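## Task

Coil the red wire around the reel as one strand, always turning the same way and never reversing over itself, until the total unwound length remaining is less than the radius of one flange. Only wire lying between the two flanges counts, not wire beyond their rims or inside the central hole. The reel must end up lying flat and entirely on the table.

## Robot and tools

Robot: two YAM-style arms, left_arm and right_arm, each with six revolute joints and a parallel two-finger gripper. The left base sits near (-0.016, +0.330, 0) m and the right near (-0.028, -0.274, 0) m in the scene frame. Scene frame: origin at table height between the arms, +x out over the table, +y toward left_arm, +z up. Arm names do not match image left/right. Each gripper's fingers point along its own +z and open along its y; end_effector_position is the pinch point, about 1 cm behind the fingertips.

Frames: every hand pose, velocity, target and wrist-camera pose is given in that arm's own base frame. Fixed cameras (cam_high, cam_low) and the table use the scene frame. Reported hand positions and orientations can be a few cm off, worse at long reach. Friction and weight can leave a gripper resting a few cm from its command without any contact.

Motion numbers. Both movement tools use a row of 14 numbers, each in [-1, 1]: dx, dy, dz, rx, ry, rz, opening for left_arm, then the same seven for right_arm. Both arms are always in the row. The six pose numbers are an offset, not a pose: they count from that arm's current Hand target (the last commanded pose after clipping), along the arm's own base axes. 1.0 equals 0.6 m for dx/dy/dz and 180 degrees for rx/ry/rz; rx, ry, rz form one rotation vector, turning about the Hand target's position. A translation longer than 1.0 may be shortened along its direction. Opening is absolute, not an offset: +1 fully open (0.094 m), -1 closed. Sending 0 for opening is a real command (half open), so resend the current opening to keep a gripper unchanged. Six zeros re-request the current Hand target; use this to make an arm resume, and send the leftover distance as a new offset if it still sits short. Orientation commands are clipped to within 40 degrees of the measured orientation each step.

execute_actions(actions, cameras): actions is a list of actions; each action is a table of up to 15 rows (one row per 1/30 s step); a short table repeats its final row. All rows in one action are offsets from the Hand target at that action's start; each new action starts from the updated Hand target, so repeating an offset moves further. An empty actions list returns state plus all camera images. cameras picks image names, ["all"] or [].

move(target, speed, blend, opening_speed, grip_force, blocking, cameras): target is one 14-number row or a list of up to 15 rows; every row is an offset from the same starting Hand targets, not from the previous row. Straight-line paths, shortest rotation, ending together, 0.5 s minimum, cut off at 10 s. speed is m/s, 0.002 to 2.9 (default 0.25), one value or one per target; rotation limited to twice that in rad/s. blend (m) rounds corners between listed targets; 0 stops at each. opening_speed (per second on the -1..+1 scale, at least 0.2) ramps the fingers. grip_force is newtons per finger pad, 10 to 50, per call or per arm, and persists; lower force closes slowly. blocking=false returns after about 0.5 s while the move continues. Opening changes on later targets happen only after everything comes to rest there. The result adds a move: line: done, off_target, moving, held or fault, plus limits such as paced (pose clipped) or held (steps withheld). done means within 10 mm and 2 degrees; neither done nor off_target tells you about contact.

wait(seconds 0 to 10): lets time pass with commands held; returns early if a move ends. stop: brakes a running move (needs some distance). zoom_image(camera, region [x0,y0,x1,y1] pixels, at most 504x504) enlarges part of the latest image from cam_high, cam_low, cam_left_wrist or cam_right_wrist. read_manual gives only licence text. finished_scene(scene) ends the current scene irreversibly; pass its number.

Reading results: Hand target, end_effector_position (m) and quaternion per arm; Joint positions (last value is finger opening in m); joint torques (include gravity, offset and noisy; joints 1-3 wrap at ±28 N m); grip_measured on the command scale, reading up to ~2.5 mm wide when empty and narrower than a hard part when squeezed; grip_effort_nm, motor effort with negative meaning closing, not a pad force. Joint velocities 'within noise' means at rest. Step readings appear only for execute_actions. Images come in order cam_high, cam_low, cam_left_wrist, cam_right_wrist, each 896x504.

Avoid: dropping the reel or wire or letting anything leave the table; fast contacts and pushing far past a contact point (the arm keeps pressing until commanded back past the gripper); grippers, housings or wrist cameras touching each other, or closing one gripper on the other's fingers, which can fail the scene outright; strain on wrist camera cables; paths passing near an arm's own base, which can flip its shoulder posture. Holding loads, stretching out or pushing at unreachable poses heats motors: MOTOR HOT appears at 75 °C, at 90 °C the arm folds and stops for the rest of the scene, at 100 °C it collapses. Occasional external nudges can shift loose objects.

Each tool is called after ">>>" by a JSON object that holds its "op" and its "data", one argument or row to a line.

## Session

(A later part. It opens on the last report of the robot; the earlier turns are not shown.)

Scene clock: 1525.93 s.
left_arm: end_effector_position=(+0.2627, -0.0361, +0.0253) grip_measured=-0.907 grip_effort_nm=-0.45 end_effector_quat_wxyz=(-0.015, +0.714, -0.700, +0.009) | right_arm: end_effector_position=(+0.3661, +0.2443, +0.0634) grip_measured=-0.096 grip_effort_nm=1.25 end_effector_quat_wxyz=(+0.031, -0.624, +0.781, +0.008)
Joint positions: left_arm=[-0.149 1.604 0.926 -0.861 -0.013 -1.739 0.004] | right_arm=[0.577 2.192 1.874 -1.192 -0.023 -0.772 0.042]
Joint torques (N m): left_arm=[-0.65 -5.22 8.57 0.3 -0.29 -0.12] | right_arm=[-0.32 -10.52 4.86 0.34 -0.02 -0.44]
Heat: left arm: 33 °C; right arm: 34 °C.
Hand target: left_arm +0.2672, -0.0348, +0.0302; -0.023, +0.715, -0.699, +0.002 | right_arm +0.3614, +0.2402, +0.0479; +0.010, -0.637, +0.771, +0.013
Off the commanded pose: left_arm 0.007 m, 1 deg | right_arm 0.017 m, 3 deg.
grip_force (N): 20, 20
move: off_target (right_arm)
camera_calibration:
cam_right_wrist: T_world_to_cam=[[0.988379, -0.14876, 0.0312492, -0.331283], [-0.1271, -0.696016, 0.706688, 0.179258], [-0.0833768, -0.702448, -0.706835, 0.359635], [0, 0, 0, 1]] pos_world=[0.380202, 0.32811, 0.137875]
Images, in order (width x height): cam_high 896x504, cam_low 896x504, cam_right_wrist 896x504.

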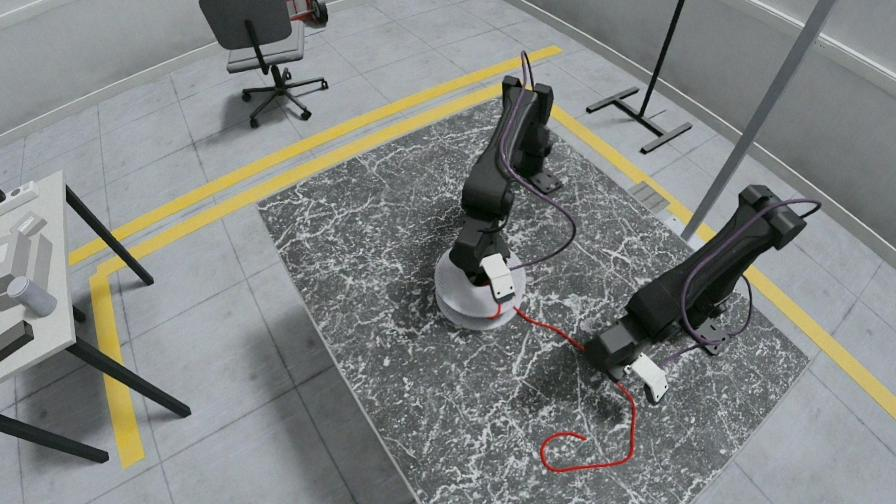

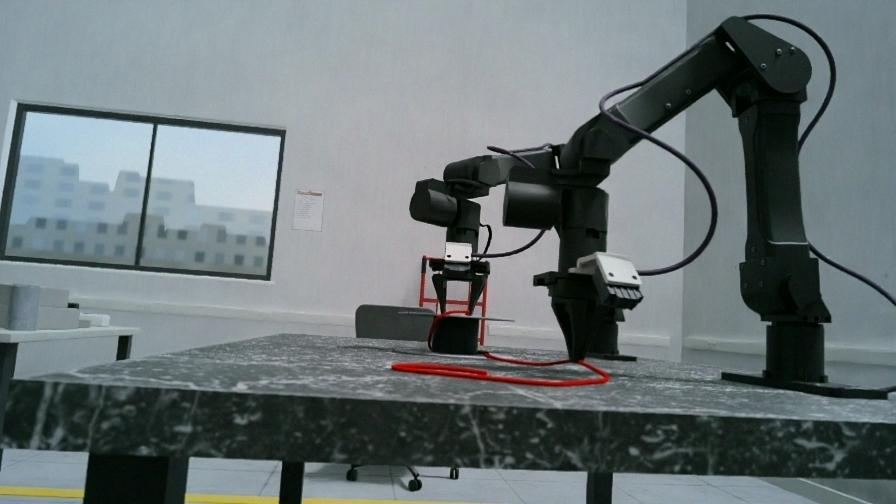

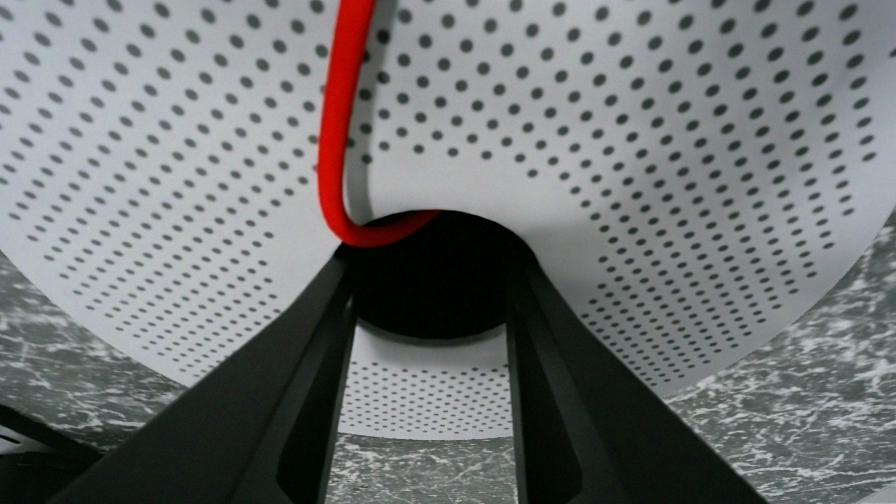

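>>> {"op": "move", "data": {
  "target": [0.004,-0.038,0.0,0,0,0,-1, 0,0,0,0,0,0.167,0.05],
  "speed": 0.14,
  "cameras": ["cam_high","cam_low","cam_right_wrist"]
}}

Scene clock: 1555.50 s.
left_arm: end_effector_position=(+0.2655, -0.0588, +0.0265) grip_measured=-0.907 grip_effort_nm=-0.45 end_effector_quat_wxyz=(-0.015, +0.714, -0.700, +0.011) | right_arm: end_effector_position=(+0.3652, +0.2440, +0.0651) grip_measured=-0.084 grip_effort_nm=1.25 end_effector_quat_wxyz=(-0.031, +0.807, -0.589, -0.003)
Joint positions: left_arm=[-0.231 1.624 0.954 -0.865 -0.014 -1.821 0.004] | right_arm=[0.575 2.192 1.881 -1.203 -0.029 -1.305 0.043]
Joint torques (N m): left_arm=[-0.62 -5.05 8.58 0.29 -0.3 -0.07] | right_arm=[-0.49 -9.18 6.22 0.17 -0.04 -0.35]
Heat: left arm: 33 °C; right arm: 34 °C.
Hand target: left_arm +0.2695, -0.0577, +0.0302; -0.023, +0.715, -0.699, +0.002 | right_arm +0.3614, +0.2403, +0.0479; -0.006, +0.815, -0.579, -0.015
Off the commanded pose: left_arm 0.006 m, 1 deg | right_arm 0.018 m, 3 deg.
grip_force (N): 20, 20
move: off_target (right_arm)
camera_calibration:
cam_right_wrist: T_world_to_cam=[[0.926723, 0.372295, 0.0508019, -0.436433], [0.22492, -0.657944, 0.718693, 0.0391037], [0.300991, -0.654603, -0.693469, 0.207708], [0, 0, 0, 1]] pos_world=[0.333139, 0.324177, 0.138107]
Images, in order (width x height): cam_high 896x504, cam_low 896x504, cam_right_wrist 896x504.

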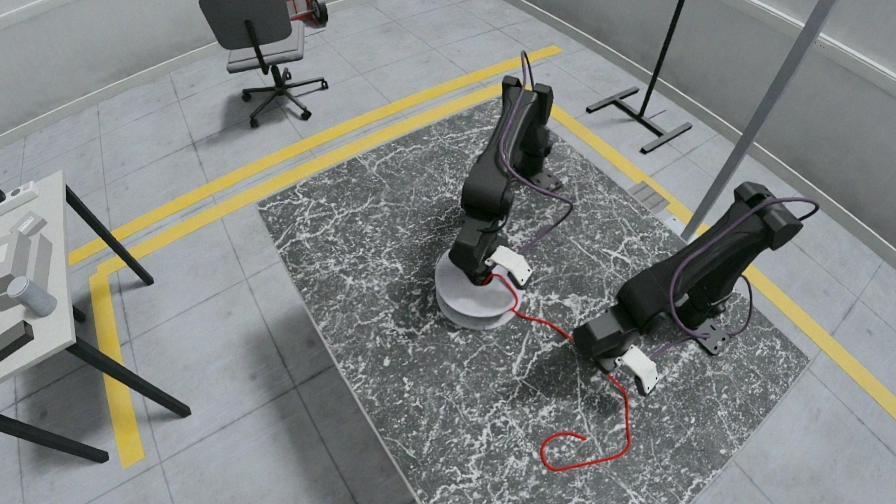

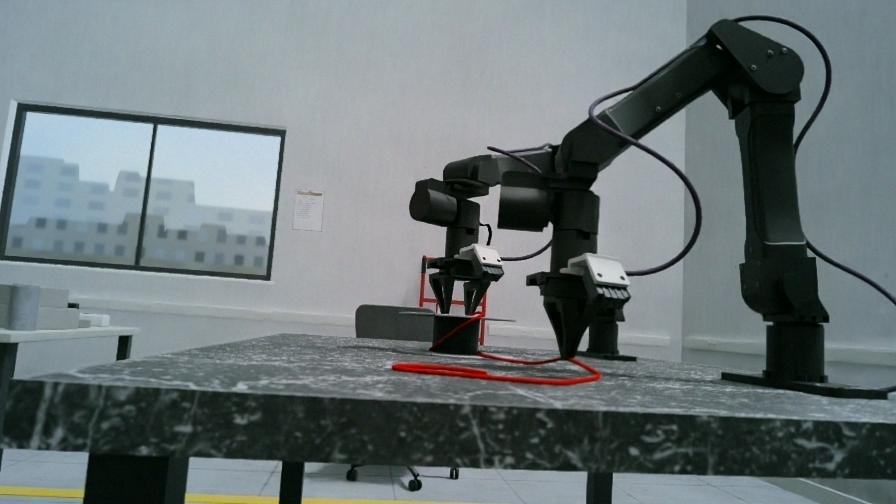

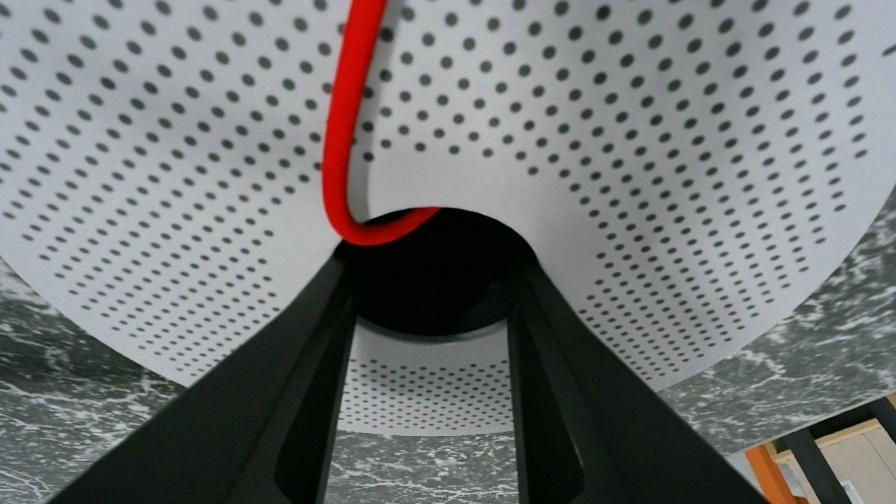

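>>> {"op": "move", "data": {
  "target": [
    [0,0,0,0,0,0,-1,0,0,0,0,0,0,-1],
    [0,0,0,0,0,0,-1,0,0,0,0,0,-0.53,-1],
    [0,0,0,0,0,0,-1,0,0,0,0,0,0.945,-1]
  ],
  "speed": [0.2,0.45,0.45],
  "blend": [0,0.02,0],
  "cameras": ["cam_high","cam_low","cam_right_wrist"]
}}

Scene clock: 1575.17 s.
left_arm: end_effector_position=(+0.2655, -0.0588, +0.0265) grip_measured=-0.907 grip_effort_nm=-0.45 end_effector_quat_wxyz=(-0.015, +0.714, -0.700, +0.011) | right_arm: end_effector_position=(+0.3605, +0.2402, +0.0495) grip_measured=-0.994 grip_effort_nm=-0.36 end_effector_quat_wxyz=(+0.009, +0.645, +0.764, +0.004)
Joint positions: left_arm=[-0.231 1.624 0.954 -0.865 -0.014 -1.821 0.004] | right_arm=[0.592 2.22 1.865 -1.203 0.015 1.994 0]
Joint torques (N m): left_arm=[-0.64 -5.07 8.58 0.3 -0.3 -0.08] | right_arm=[0.43 -10.88 8.58 -0.05 0.17 0.16]
Heat: left arm: 32 °C; right arm: 35 °C.
Hand target: left_arm +0.2695, -0.0577, +0.0302; -0.023, +0.715, -0.699, +0.002 | right_arm +0.3614, +0.2403, +0.0479; +0.014, +0.647, +0.762, -0.007
Off the commanded pose: left_arm 0.006 m, 1 deg | right_arm 0.002 m, 1 deg.
grip_force (N): 20, 20
move: done
camera_calibration:
cam_right_wrist: T_world_to_cam=[[-0.970825, -0.239269, -0.015815, 0.404416], [-0.172419, 0.650705, 0.739496, -0.123224], [-0.166647, 0.720647, -0.672975, 0.0330827], [0, 0, 0, 1]] pos_world=[0.376884, 0.153106, 0.119783]
Images, in order (width x height): cam_high 896x504, cam_low 896x504, cam_right_wrist 896x504.

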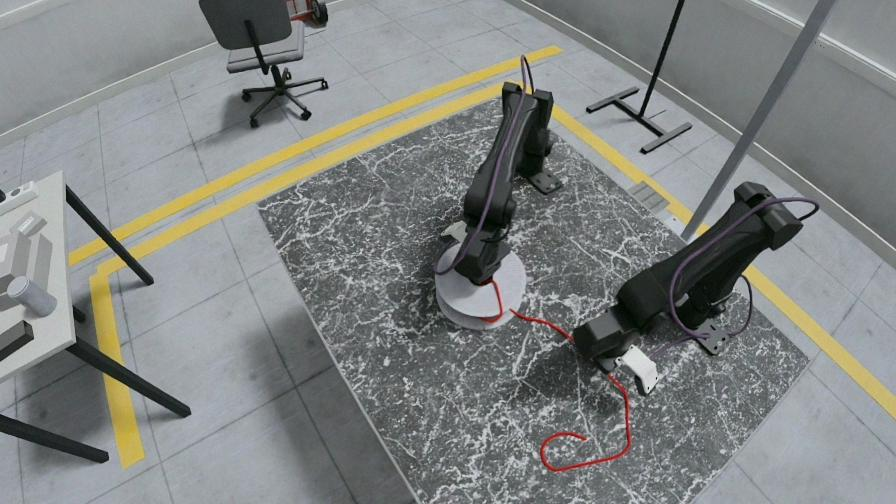

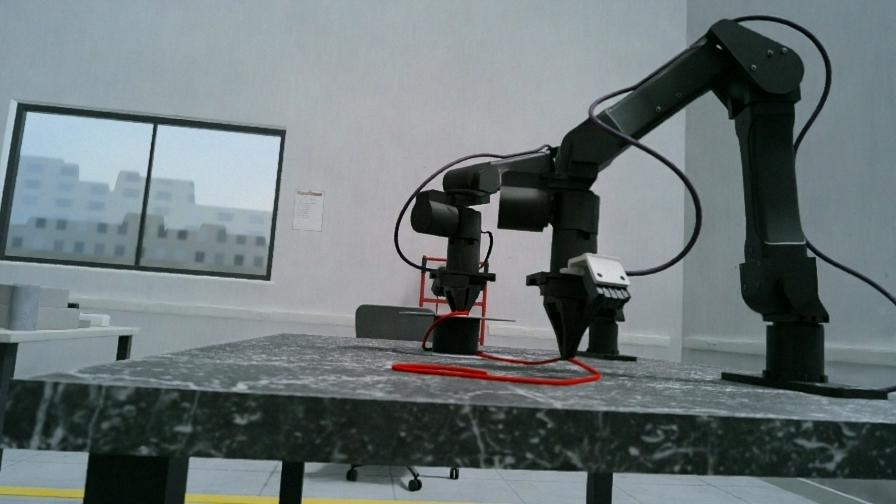

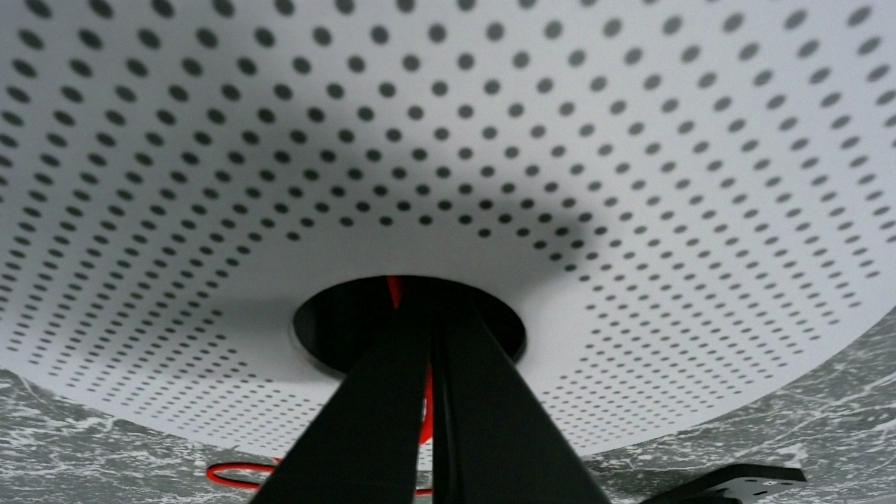

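>>> {"op": "zoom_image", "data": {
  "camera": "cam_right_wrist",
  "region": [270, 240, 590, 500]
}}

>>> {"op": "zoom_image", "data": {
  "camera": "cam_high",
  "region": [400, 220, 620, 400]
}}

>>> {"op": "zoom_image", "data": {
  "camera": "cam_low",
  "region": [380, 250, 620, 400]
}}

Scaled by 1.575 from the camera's 896x504 image, which has a finer 1280x720 frame.

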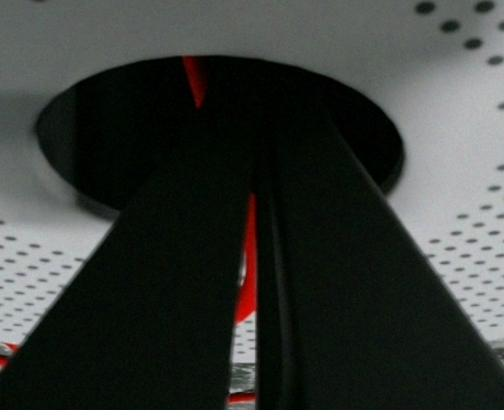

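Scaled by 2.291 from the camera's 896x504 image, which has a finer 1280x720 frame.

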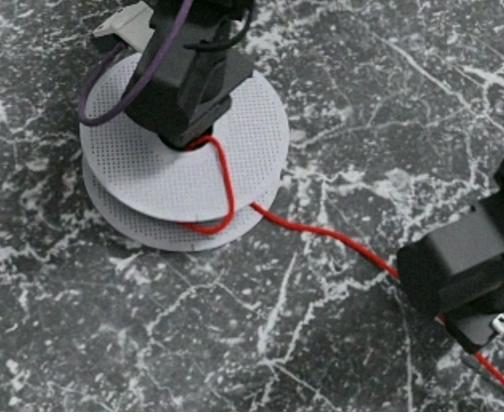

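Scaled by 2.100 from the camera's 896x504 image, which has a finer 1280x720 frame.

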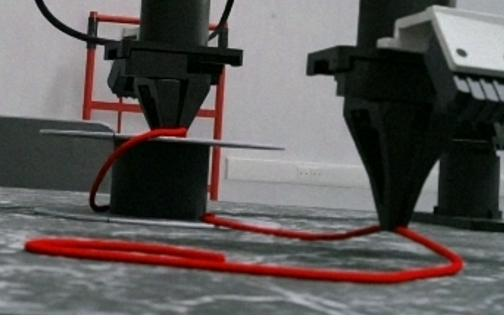

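>>> {"op": "move", "data": {
  "target": [0,0,0,0,0,0,-1,0,0,0,0,0,0,0.05],
  "speed": 0.1,
  "opening_speed": 0.4,
  "cameras": ["cam_high","cam_low","cam_right_wrist"]
}}

Scene clock: 1606.60 s.
left_arm: end_effector_position=(+0.2655, -0.0588, +0.0265) grip_measured=-0.907 grip_effort_nm=-0.45 end_effector_quat_wxyz=(-0.015, +0.714, -0.700, +0.011) | right_arm: end_effector_position=(+0.3608, +0.2400, +0.0607) grip_measured=-0.136 grip_effort_nm=1.25 end_effector_quat_wxyz=(+0.009, +0.648, +0.762, +0.003)
Joint positions: left_arm=[-0.231 1.624 0.954 -0.865 -0.014 -1.821 0.004] | right_arm=[0.592 2.218 1.907 -1.249 0.017 2.001 0.041]
Joint torques (N m): left_arm=[-0.64 -5.03 8.62 0.29 -0.3 -0.08] | right_arm=[0.5 -10.63 5.52 0.42 0.17 0.06]
Heat: left arm: 32 °C; right arm: 36 °C.
Hand target: left_arm +0.2695, -0.0577, +0.0302; -0.023, +0.715, -0.699, +0.002 | right_arm +0.3614, +0.2403, +0.0479; +0.014, +0.647, +0.762, -0.007
Off the commanded pose: left_arm 0.006 m, 1 deg | right_arm 0.013 m, 1 deg.
grip_force (N): 20, 20
move: off_target (right_arm)
camera_calibration:
cam_right_wrist: T_world_to_cam=[[-0.972552, -0.232249, -0.0142482, 0.403661], [-0.166927, 0.65373, 0.738087, -0.133993], [-0.162106, 0.720206, -0.674555, 0.0393341], [0, 0, 0, 1]] pos_world=[0.37659, 0.153016, 0.131183]
Images, in order (width x height): cam_high 896x504, cam_low 896x504, cam_right_wrist 896x504.

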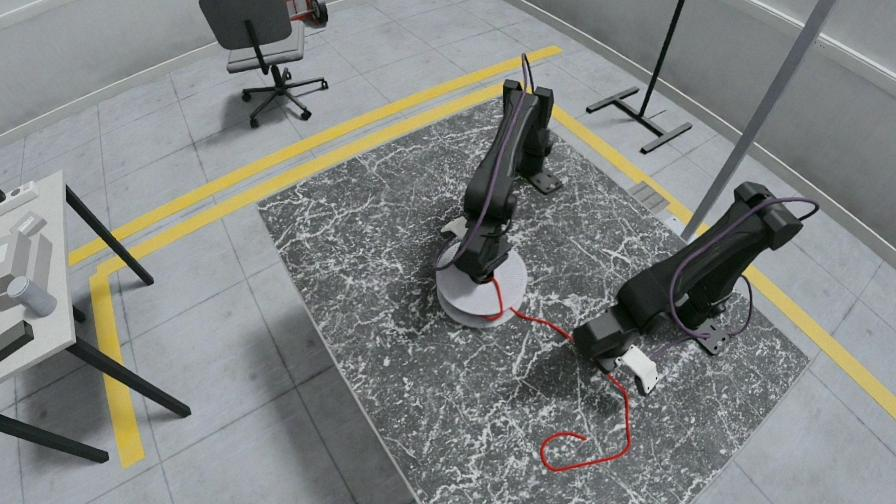

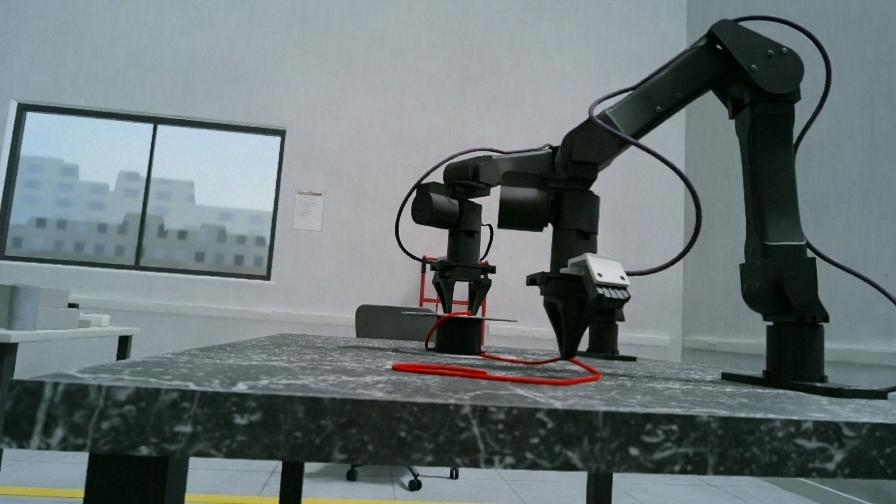

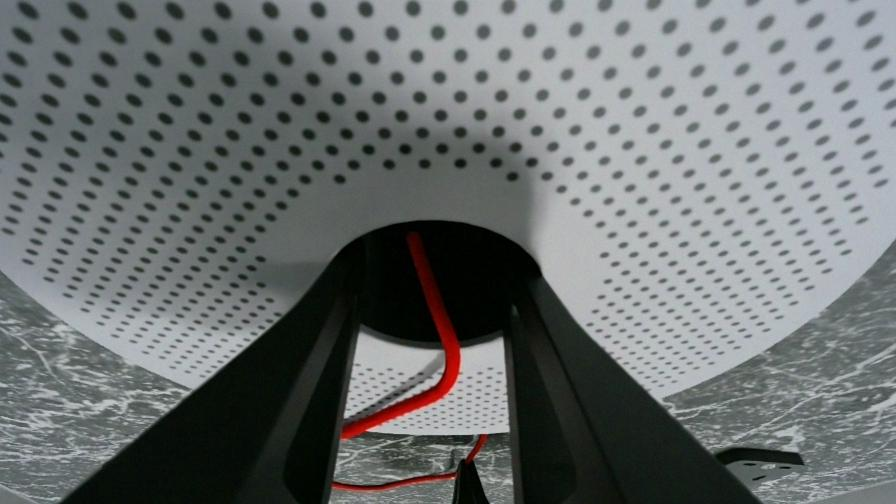

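>>> {"op": "move", "data": {
  "target": [0,0,0,0,0,0,-1,0,0,0,0,0,0.25,0.05],
  "speed": 0.2,
  "cameras": ["cam_high","cam_low","cam_right_wrist"]
}}

Scene clock: 1624.03 s.
left_arm: end_effector_position=(+0.2655, -0.0588, +0.0265) grip_measured=-0.907 grip_effort_nm=-0.45 end_effector_quat_wxyz=(-0.015, +0.714, -0.700, +0.011) | right_arm: end_effector_position=(+0.3631, +0.2416, +0.0636) grip_measured=-0.095 grip_effort_nm=1.25 end_effector_quat_wxyz=(+0.016, +0.322, +0.946, +0.007)
Joint positions: left_arm=[-0.231 1.624 0.954 -0.865 -0.014 -1.821 0.004] | right_arm=[0.592 2.207 1.9 -1.233 0.017 1.248 0.043]
Joint torques (N m): left_arm=[-0.68 -5.08 8.61 0.29 -0.3 -0.08] | right_arm=[0.29 -11.81 3.04 0.74 0.15 -0.32]
Heat: left arm: 32 °C; right arm: 35 °C.
Hand target: left_arm +0.2695, -0.0577, +0.0302; -0.023, +0.715, -0.699, +0.002 | right_arm +0.3614, +0.2403, +0.0478; +0.016, +0.306, +0.952, -0.002
Off the commanded pose: left_arm 0.006 m, 1 deg | right_arm 0.016 m, 2 deg.
grip_force (N): 20, 20
move: off_target (right_arm)
camera_calibration:
cam_right_wrist: T_world_to_cam=[[-0.550718, -0.834438, -0.0205771, 0.399043], [-0.58065, 0.365279, 0.72761, 0.0838151], [-0.599629, 0.412656, -0.685682, 0.274379], [0, 0, 0, 1]] pos_world=[0.432953, 0.189136, 0.135363]
Images, in order (width x height): cam_high 896x504, cam_low 896x504, cam_right_wrist 896x504.

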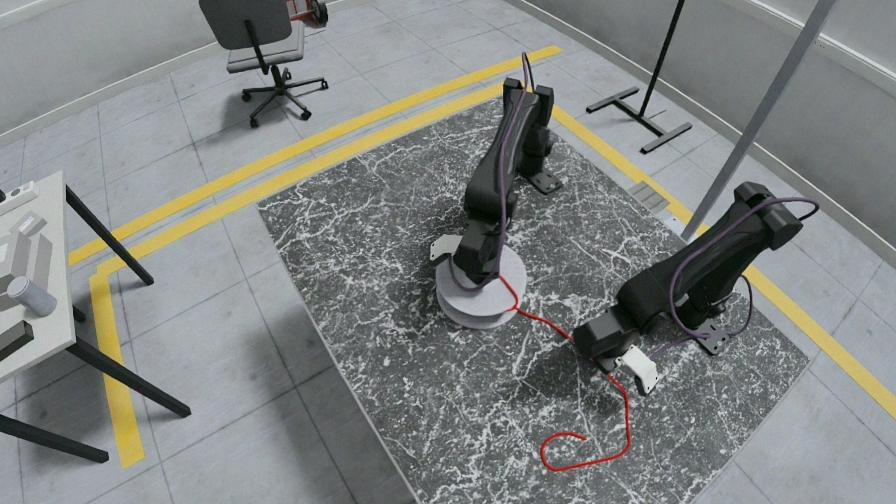

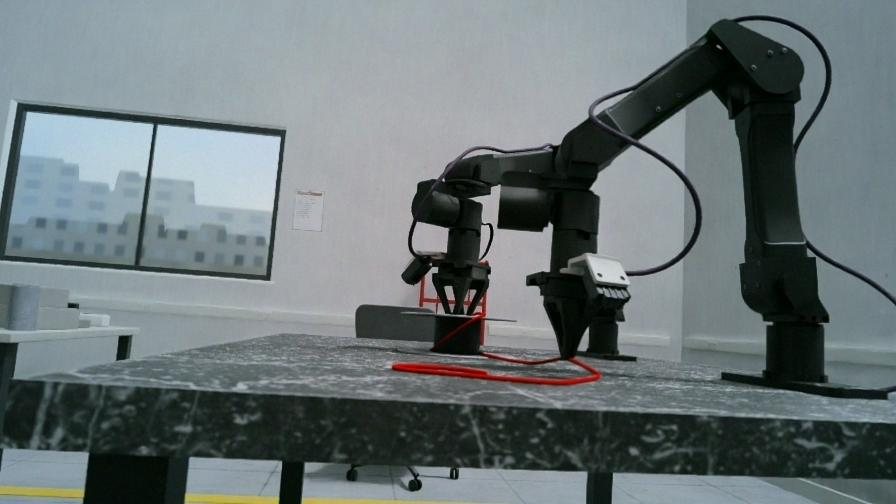

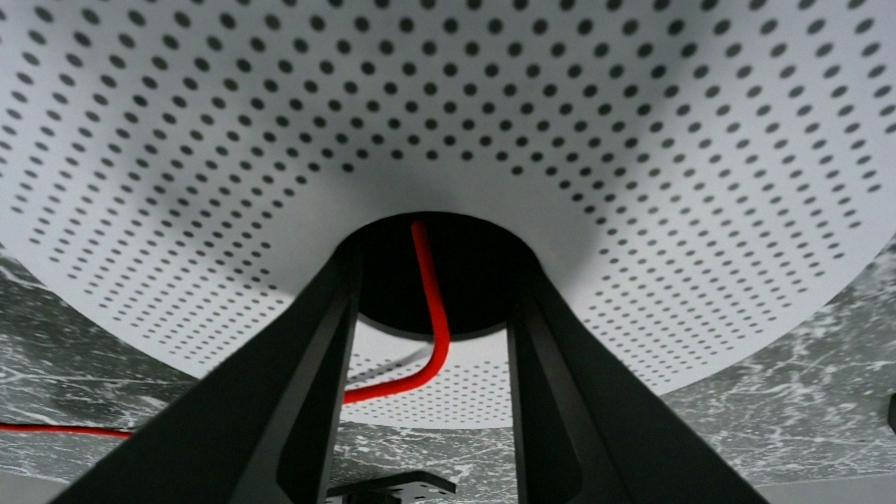

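>>> {"op": "move", "data": {
  "target": [0.005,-0.05,0.0,0,0,0,-1,0,0,0,0,0,0.28,0.05],
  "speed": 0.15,
  "cameras": ["cam_high","cam_low","cam_right_wrist"]
}}

Scene clock: 1630.60 s.
left_arm: end_effector_position=(+0.2689, -0.0887, +0.0270) grip_measured=-0.907 grip_effort_nm=-0.45 end_effector_quat_wxyz=(-0.014, +0.713, -0.700, +0.012) | right_arm: end_effector_position=(+0.3650, +0.2435, +0.0643) grip_measured=-0.090 grip_effort_nm=1.25 end_effector_quat_wxyz=(+0.028, -0.115, +0.993, +0.008)
Joint positions: left_arm=[-0.332 1.666 1 -0.872 -0.016 -1.921 0.004] | right_arm=[0.591 2.191 1.875 -1.199 0.011 0.36 0.043]
Joint torques (N m): left_arm=[-0.65 -5.38 8.62 0.27 -0.31 -0.07] | right_arm=[-0.51 -11.77 3.21 0.67 -0.08 -0.36]
Heat: left arm: 33 °C; right arm: 34 °C.
Hand target: left_arm +0.2725, -0.0877, +0.0302; -0.023, +0.715, -0.699, +0.002 | right_arm +0.3614, +0.2402, +0.0479; +0.015, -0.128, +0.992, +0.005
Off the commanded pose: left_arm 0.005 m, 1 deg | right_arm 0.017 m, 2 deg.
grip_force (N): 20, 20
move: off_target (right_arm)
camera_calibration:
cam_right_wrist: T_world_to_cam=[[0.298365, -0.954443, -0.00418252, 0.119962], [-0.674212, -0.213861, 0.706896, 0.26029], [-0.675586, -0.208093, -0.707305, 0.455452], [0, 0, 0, 1]] pos_world=[0.447396, 0.264939, 0.138647]
Images, in order (width x height): cam_high 896x504, cam_low 896x504, cam_right_wrist 896x504.

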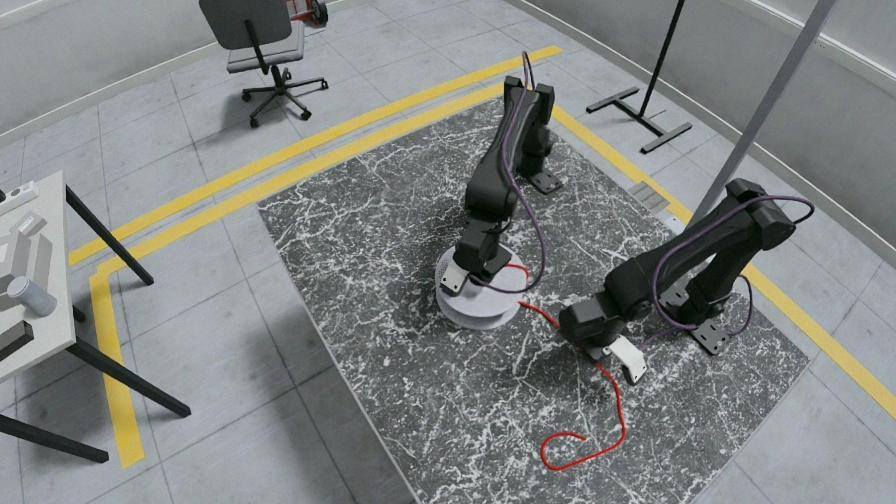

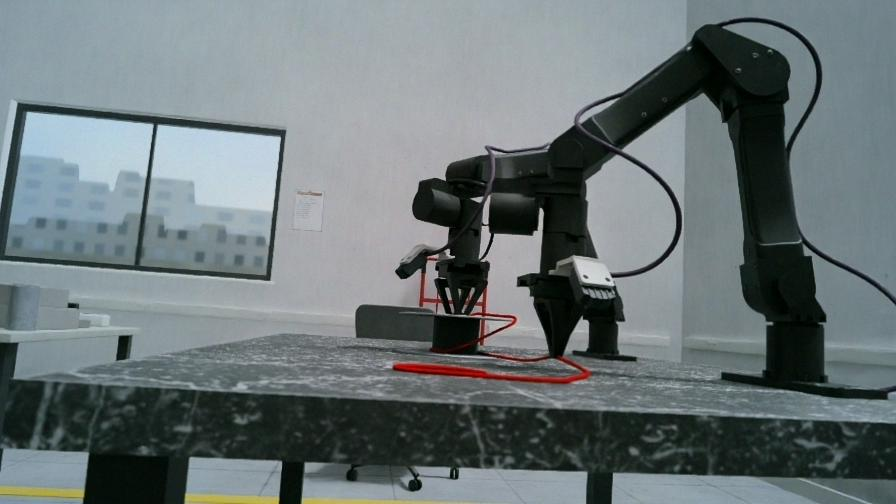

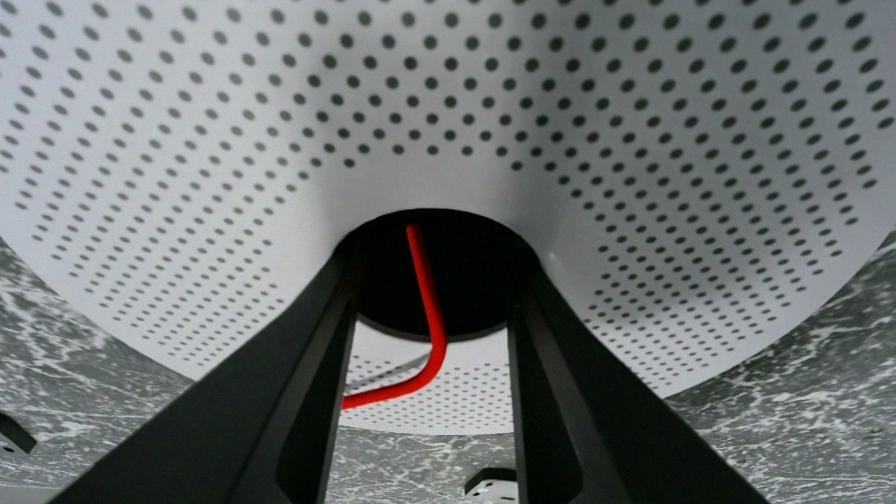

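>>> {"op": "move", "data": {
  "target": [0.004,-0.034,0.0,0,0,0,-1,0,0,0,0,0,0.15,0.05],
  "speed": 0.15,
  "cameras": ["cam_high","cam_low","cam_right_wrist"]
}}

Scene clock: 1659.03 s.
left_arm: end_effector_position=(+0.2714, -0.1086, +0.0272) grip_measured=-0.907 grip_effort_nm=-0.45 end_effector_quat_wxyz=(-0.014, +0.714, -0.700, +0.011) | right_arm: end_effector_position=(+0.3660, +0.2436, +0.0643) grip_measured=-0.088 grip_effort_nm=1.25 end_effector_quat_wxyz=(+0.029, -0.342, +0.939, +0.009)
Joint positions: left_arm=[-0.395 1.701 1.041 -0.879 -0.018 -1.985 0.004] | right_arm=[0.583 2.191 1.875 -1.195 -0.004 -0.116 0.043]
Joint torques (N m): left_arm=[-0.64 -5.64 8.59 0.27 -0.31 -0.07] | right_arm=[-0.38 -11.51 3.3 0.63 -0.05 -0.4]
Heat: left arm: 35 °C; right arm: 33 °C.
Hand target: left_arm +0.2749, -0.1081, +0.0302; -0.023, +0.715, -0.699, +0.002 | right_arm +0.3614, +0.2402, +0.0479; +0.013, -0.356, +0.934, +0.009
Off the commanded pose: left_arm 0.005 m, 1 deg | right_arm 0.017 m, 2 deg.
grip_force (N): 20, 20
move: off_target (right_arm)
camera_calibration:
cam_right_wrist: T_world_to_cam=[[0.697412, -0.716618, 0.00868201, -0.0851182], [-0.512353, -0.490077, 0.705209, 0.269067], [-0.501111, -0.496269, -0.708947, 0.462609], [0, 0, 0, 1]] pos_world=[0.429038, 0.300445, 0.138955]
Images, in order (width x height): cam_high 896x504, cam_low 896x504, cam_right_wrist 896x504.

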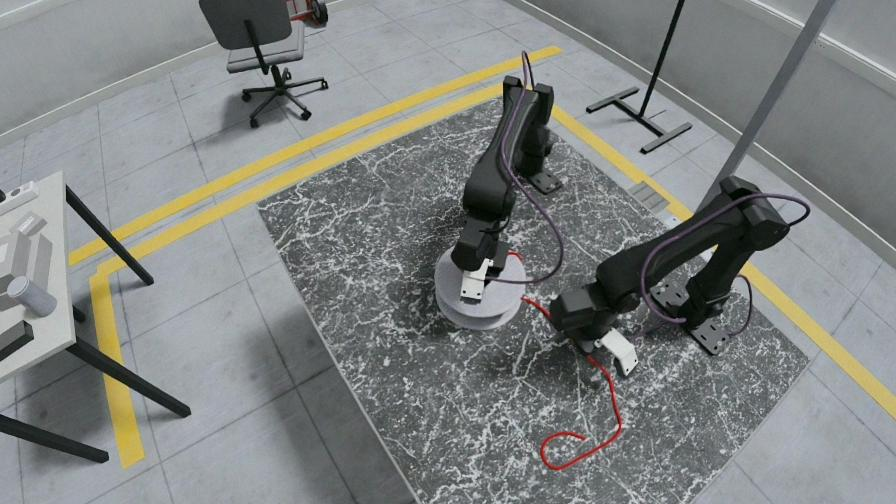

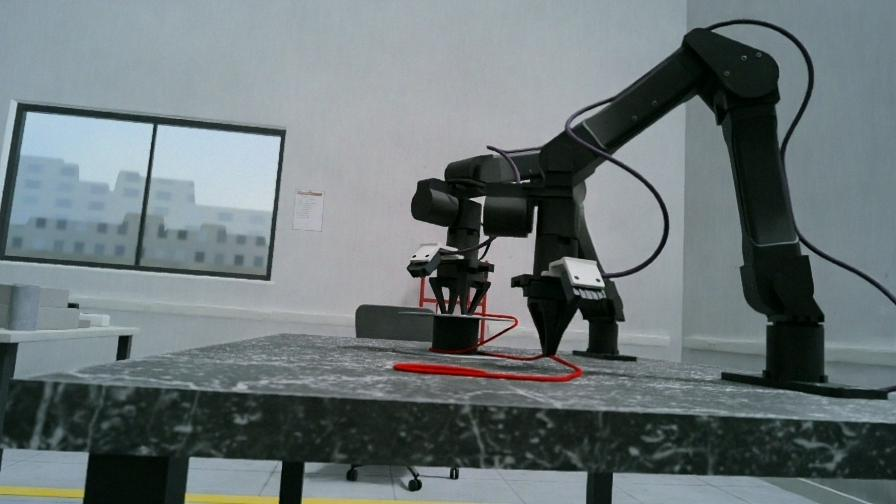

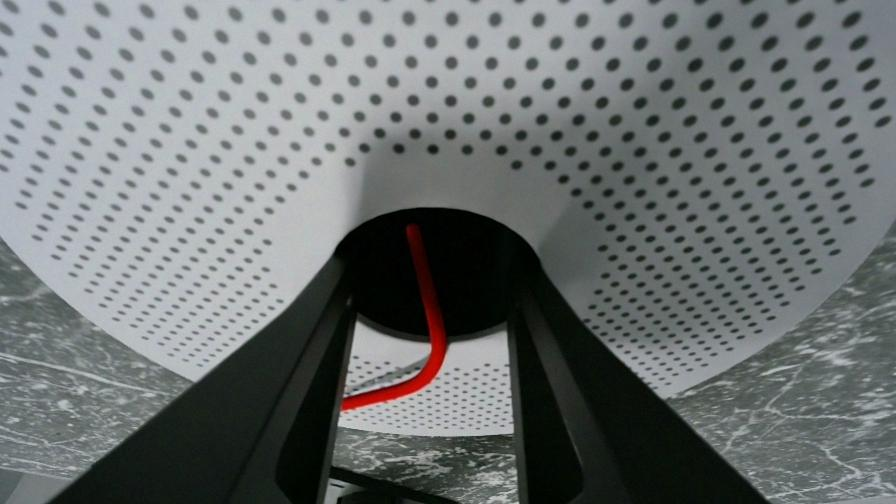

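>>> {"op": "move", "data": {
  "target": [
    [0,0,0,0,0,0,-1,0,0,0,0,0,0,-1],
    [0,0,0,0,0,0,-1,0,0,0,0,0,-0.68,-1]
  ],
  "speed": [0.2,0.45],
  "cameras": ["cam_high","cam_low","cam_right_wrist"]
}}

Scene clock: 1673.93 s.
left_arm: end_effector_position=(+0.2712, -0.1082, +0.0272) grip_measured=-0.907 grip_effort_nm=-0.45 end_effector_quat_wxyz=(-0.015, +0.714, -0.700, +0.010) | right_arm: end_effector_position=(+0.3608, +0.2399, +0.0497) grip_measured=-0.994 grip_effort_nm=-0.36 end_effector_quat_wxyz=(+0.009, +0.645, +0.764, +0.005)
Joint positions: left_arm=[-0.395 1.701 1.041 -0.881 -0.02 -1.985 0.004] | right_arm=[0.591 2.22 1.865 -1.203 0.015 1.994 0]
Joint torques (N m): left_arm=[-0.62 -5.63 8.59 0.26 -0.29 -0.08] | right_arm=[0.53 -10.81 8.44 -0.04 0.2 0.12]
Heat: left arm: 35 °C; right arm: 34 °C.
Hand target: left_arm +0.2749, -0.1080, +0.0302; -0.023, +0.715, -0.699, +0.002 | right_arm +0.3614, +0.2401, +0.0479; +0.014, +0.647, +0.762, -0.007
Off the commanded pose: left_arm 0.005 m, 1 deg | right_arm 0.002 m, 2 deg.
grip_force (N): 20, 20
move: done
camera_calibration:
cam_right_wrist: T_world_to_cam=[[-0.970999, -0.238526, -0.0163533, 0.404556], [-0.172204, 0.650284, 0.739917, -0.123136], [-0.165855, 0.721274, -0.6725, 0.0329481], [0, 0, 0, 1]] pos_world=[0.377084, 0.152806, 0.119883]
Images, in order (width x height): cam_high 896x504, cam_low 896x504, cam_right_wrist 896x504.

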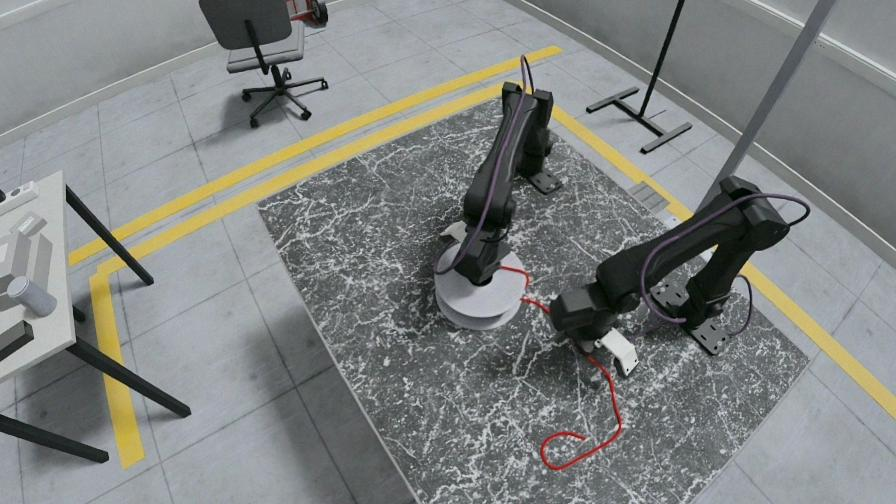

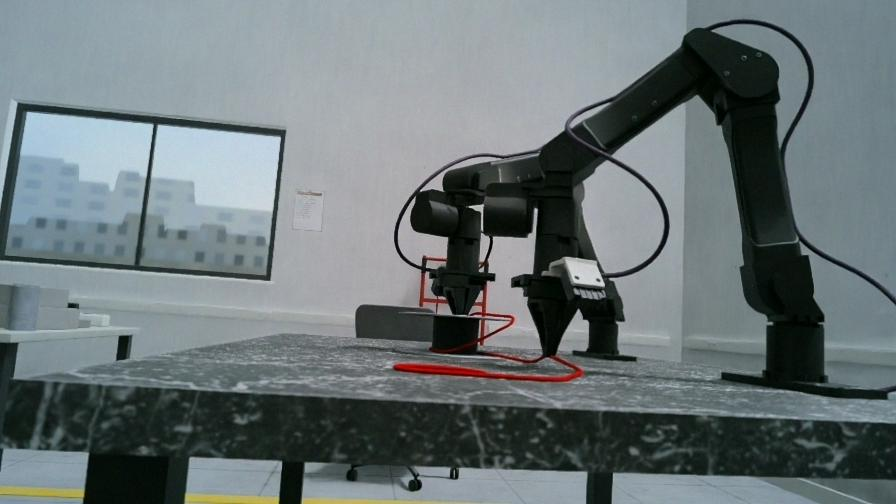

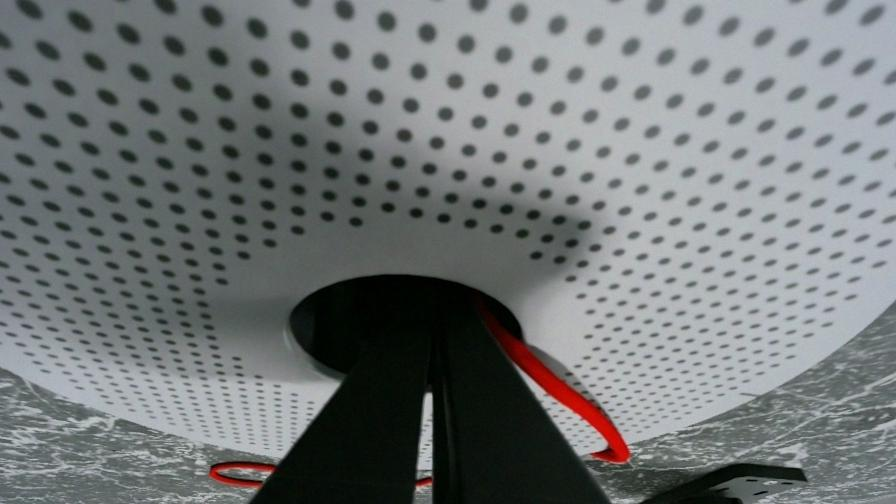

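>>> {"op": "move", "data": {
  "target": [0,0,0,0,0,0,-1,0,0,0,0,0,0,0.05],
  "speed": 0.1,
  "opening_speed": 0.4,
  "cameras": ["cam_high","cam_right_wrist"]
}}

Scene clock: 1680.93 s.
left_arm: end_effector_position=(+0.2712, -0.1082, +0.0272) grip_measured=-0.907 grip_effort_nm=-0.45 end_effector_quat_wxyz=(-0.015, +0.714, -0.700, +0.010) | right_arm: end_effector_position=(+0.3619, +0.2390, +0.0572) grip_measured=-0.207 grip_effort_nm=1.25 end_effector_quat_wxyz=(+0.012, +0.649, +0.761, +0.003)
Joint positions: left_arm=[-0.395 1.701 1.041 -0.881 -0.02 -1.985 0.004] | right_arm=[0.591 2.22 1.895 -1.234 0.022 2.002 0.037]
Joint torques (N m): left_arm=[-0.66 -5.65 8.59 0.27 -0.28 -0.08] | right_arm=[0.4 -10.85 6.3 0.3 0.11 0.03]
Heat: left arm: 36 °C; right arm: 34 °C.
Hand target: left_arm +0.2749, -0.1080, +0.0302; -0.023, +0.715, -0.699, +0.002 | right_arm +0.3615, +0.2402, +0.0479; +0.014, +0.647, +0.762, -0.007
Off the commanded pose: left_arm 0.005 m, 1 deg | right_arm 0.009 m, 1 deg.
grip_force (N): 20, 20
move: done
camera_calibration:
cam_right_wrist: T_world_to_cam=[[-0.973027, -0.230013, -0.0177006, 0.404293], [-0.168665, 0.656957, 0.73482, -0.130499], [-0.157389, 0.717984, -0.678032, 0.0369101], [0, 0, 0, 1]] pos_world=[0.377186, 0.152223, 0.128075]
Images, in order (width x height): cam_high 896x504, cam_right_wrist 896x504.

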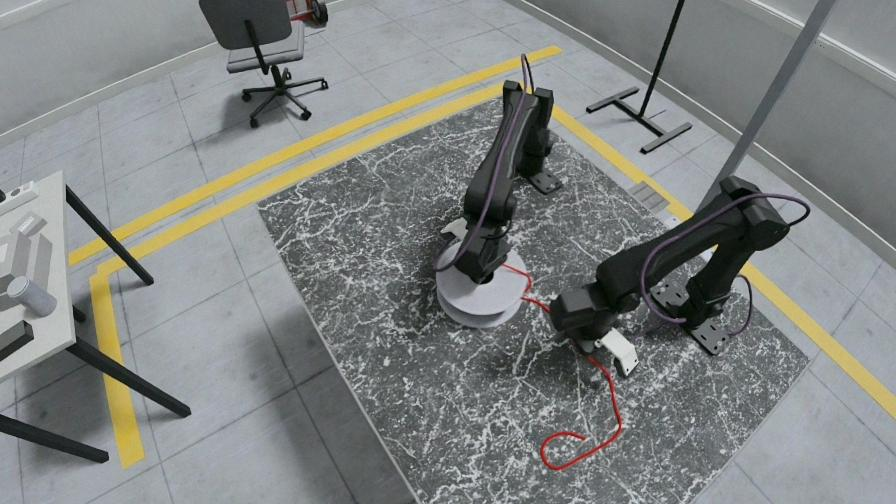

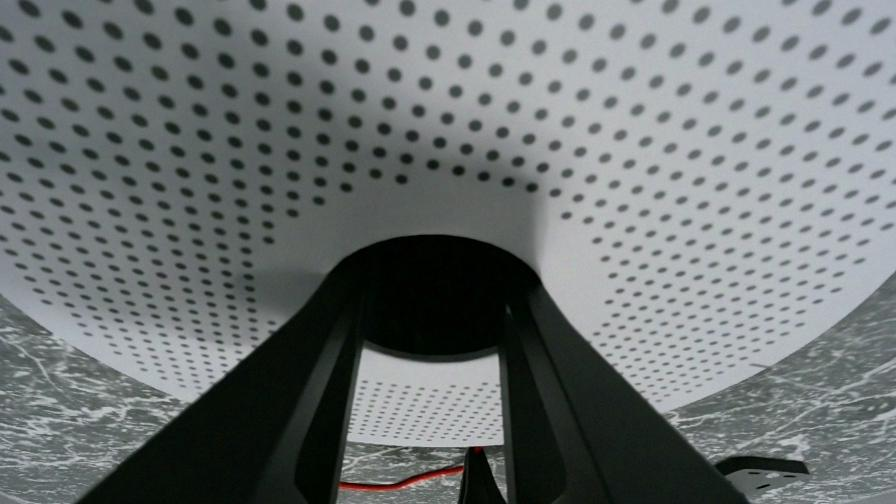

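>>> {"op": "execute_actions", "data": {
  "actions": [],
  "cameras": ["cam_left_wrist","cam_high"]
}}

>>> {"op": "zoom_image", "data": {
  "camera": "cam_high",
  "region": [480, 260, 700, 490]
}}

Scene clock: 1691.93 s.
left_arm: end_effector_position=(+0.2712, -0.1082, +0.0272) grip_measured=-0.907 grip_effort_nm=-0.45 end_effector_quat_wxyz=(-0.015, +0.714, -0.700, +0.010) | right_arm: end_effector_position=(+0.3619, +0.2390, +0.0572) grip_measured=-0.207 grip_effort_nm=1.25 end_effector_quat_wxyz=(+0.012, +0.649, +0.761, +0.003)
Joint positions: left_arm=[-0.395 1.701 1.041 -0.881 -0.02 -1.985 0.004] | right_arm=[0.591 2.22 1.895 -1.234 0.022 2.002 0.037]
Joint velocities: within noise
Joint torques (N m): left_arm=[-0.65 -5.63 8.58 0.27 -0.28 -0.07] | right_arm=[0.65 -10.89 6.32 0.28 0.11 0.03]
Heat: left arm: 36 °C; right arm: 34 °C.
Hand target: left_arm +0.2749, -0.1080, +0.0302; -0.023, +0.715, -0.699, +0.002 | right_arm +0.3615, +0.2402, +0.0479; +0.014, +0.647, +0.762, -0.007
Tool commands: left_gripper/opening=-1.0 right_gripper/opening=+0.05
Off the commanded pose: left_arm 0.005 m, 1 deg | right_arm 0.009 m, 1 deg.
grip_force (N): 20, 20
camera_calibration:
cam_left_wrist: T_world_to_cam=[[0.995672, 0.0848878, 0.0378342, -0.265711], [0.0272408, -0.655776, 0.754463, -0.0908129], [0.0888556, -0.750168, -0.655251, 0.0221772], [0, 0, 0, 1]] pos_world=[0.265064, -0.0203607, 0.0930997]
Images, in order (width x height): cam_high 896x504, cam_left_wrist 896x504.

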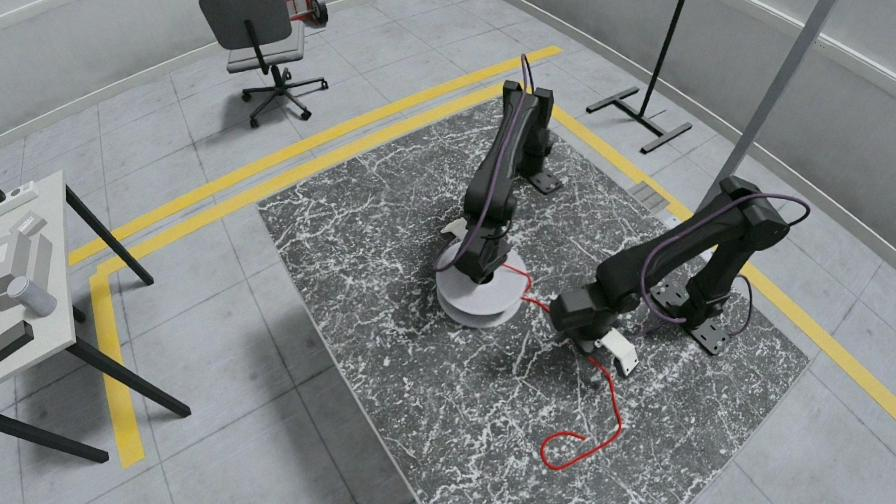

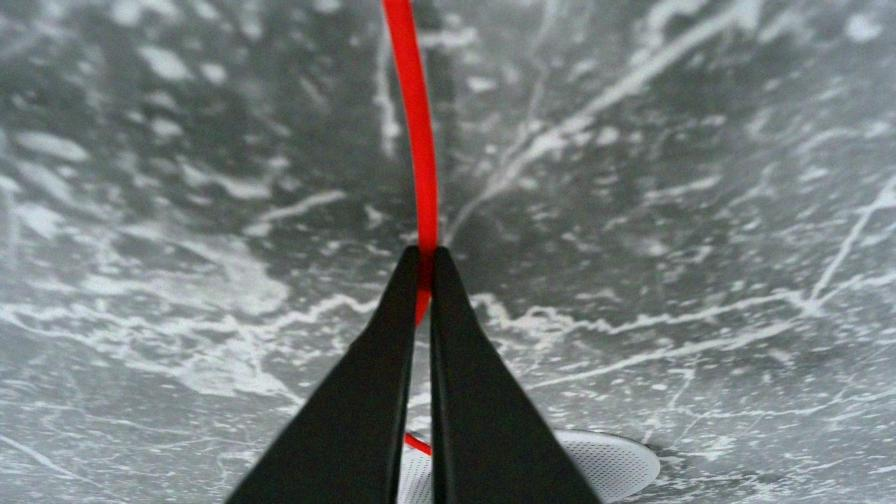

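Scaled by 2.191 from the camera's 896x504 image, which has a finer 1280x720 frame.

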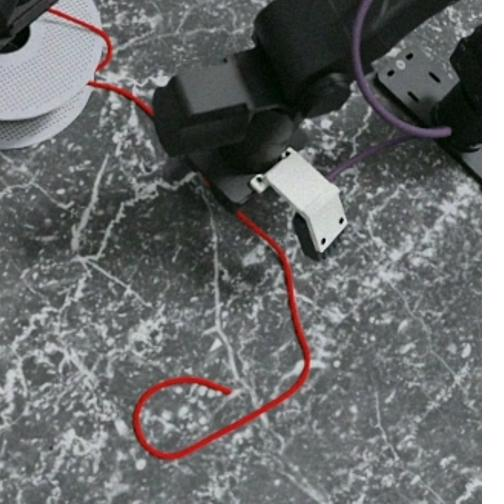

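>>> {"op": "move", "data": {
  "target": [0,0,-0.02,0,0,0,-1,0,0,0,0,0,0,0.05],
  "speed": 0.06
}}

Scene clock: 1729.53 s.
left_arm: end_effector_position=(+0.2754, -0.1098, +0.0218) grip_measured=-0.907 grip_effort_nm=-0.45 end_effector_quat_wxyz=(-0.016, +0.714, -0.700, +0.013) | right_arm: end_effector_position=(+0.3619, +0.2390, +0.0572) grip_measured=-0.207 grip_effort_nm=1.25 end_effector_quat_wxyz=(+0.012, +0.649, +0.761, +0.003)
Joint positions: left_arm=[-0.395 1.721 1.041 -0.855 -0.02 -1.985 0.004] | right_arm=[0.591 2.22 1.895 -1.234 0.022 2.002 0.037]
Joint torques (N m): left_arm=[-0.64 -5.78 6 0.54 -0.28 -0.07] | right_arm=[0.49 -10.77 6.49 0.25 0.15 0.02]
Heat: left arm: 36 °C; right arm: 33 °C.
Hand target: left_arm +0.2750, -0.1080, +0.0182; -0.023, +0.715, -0.699, +0.002 | right_arm +0.3615, +0.2402, +0.0479; +0.014, +0.647, +0.762, -0.007
Off the commanded pose: left_arm 0.004 m, 1 deg | right_arm 0.009 m, 1 deg.
grip_force (N): 20, 20
move: done


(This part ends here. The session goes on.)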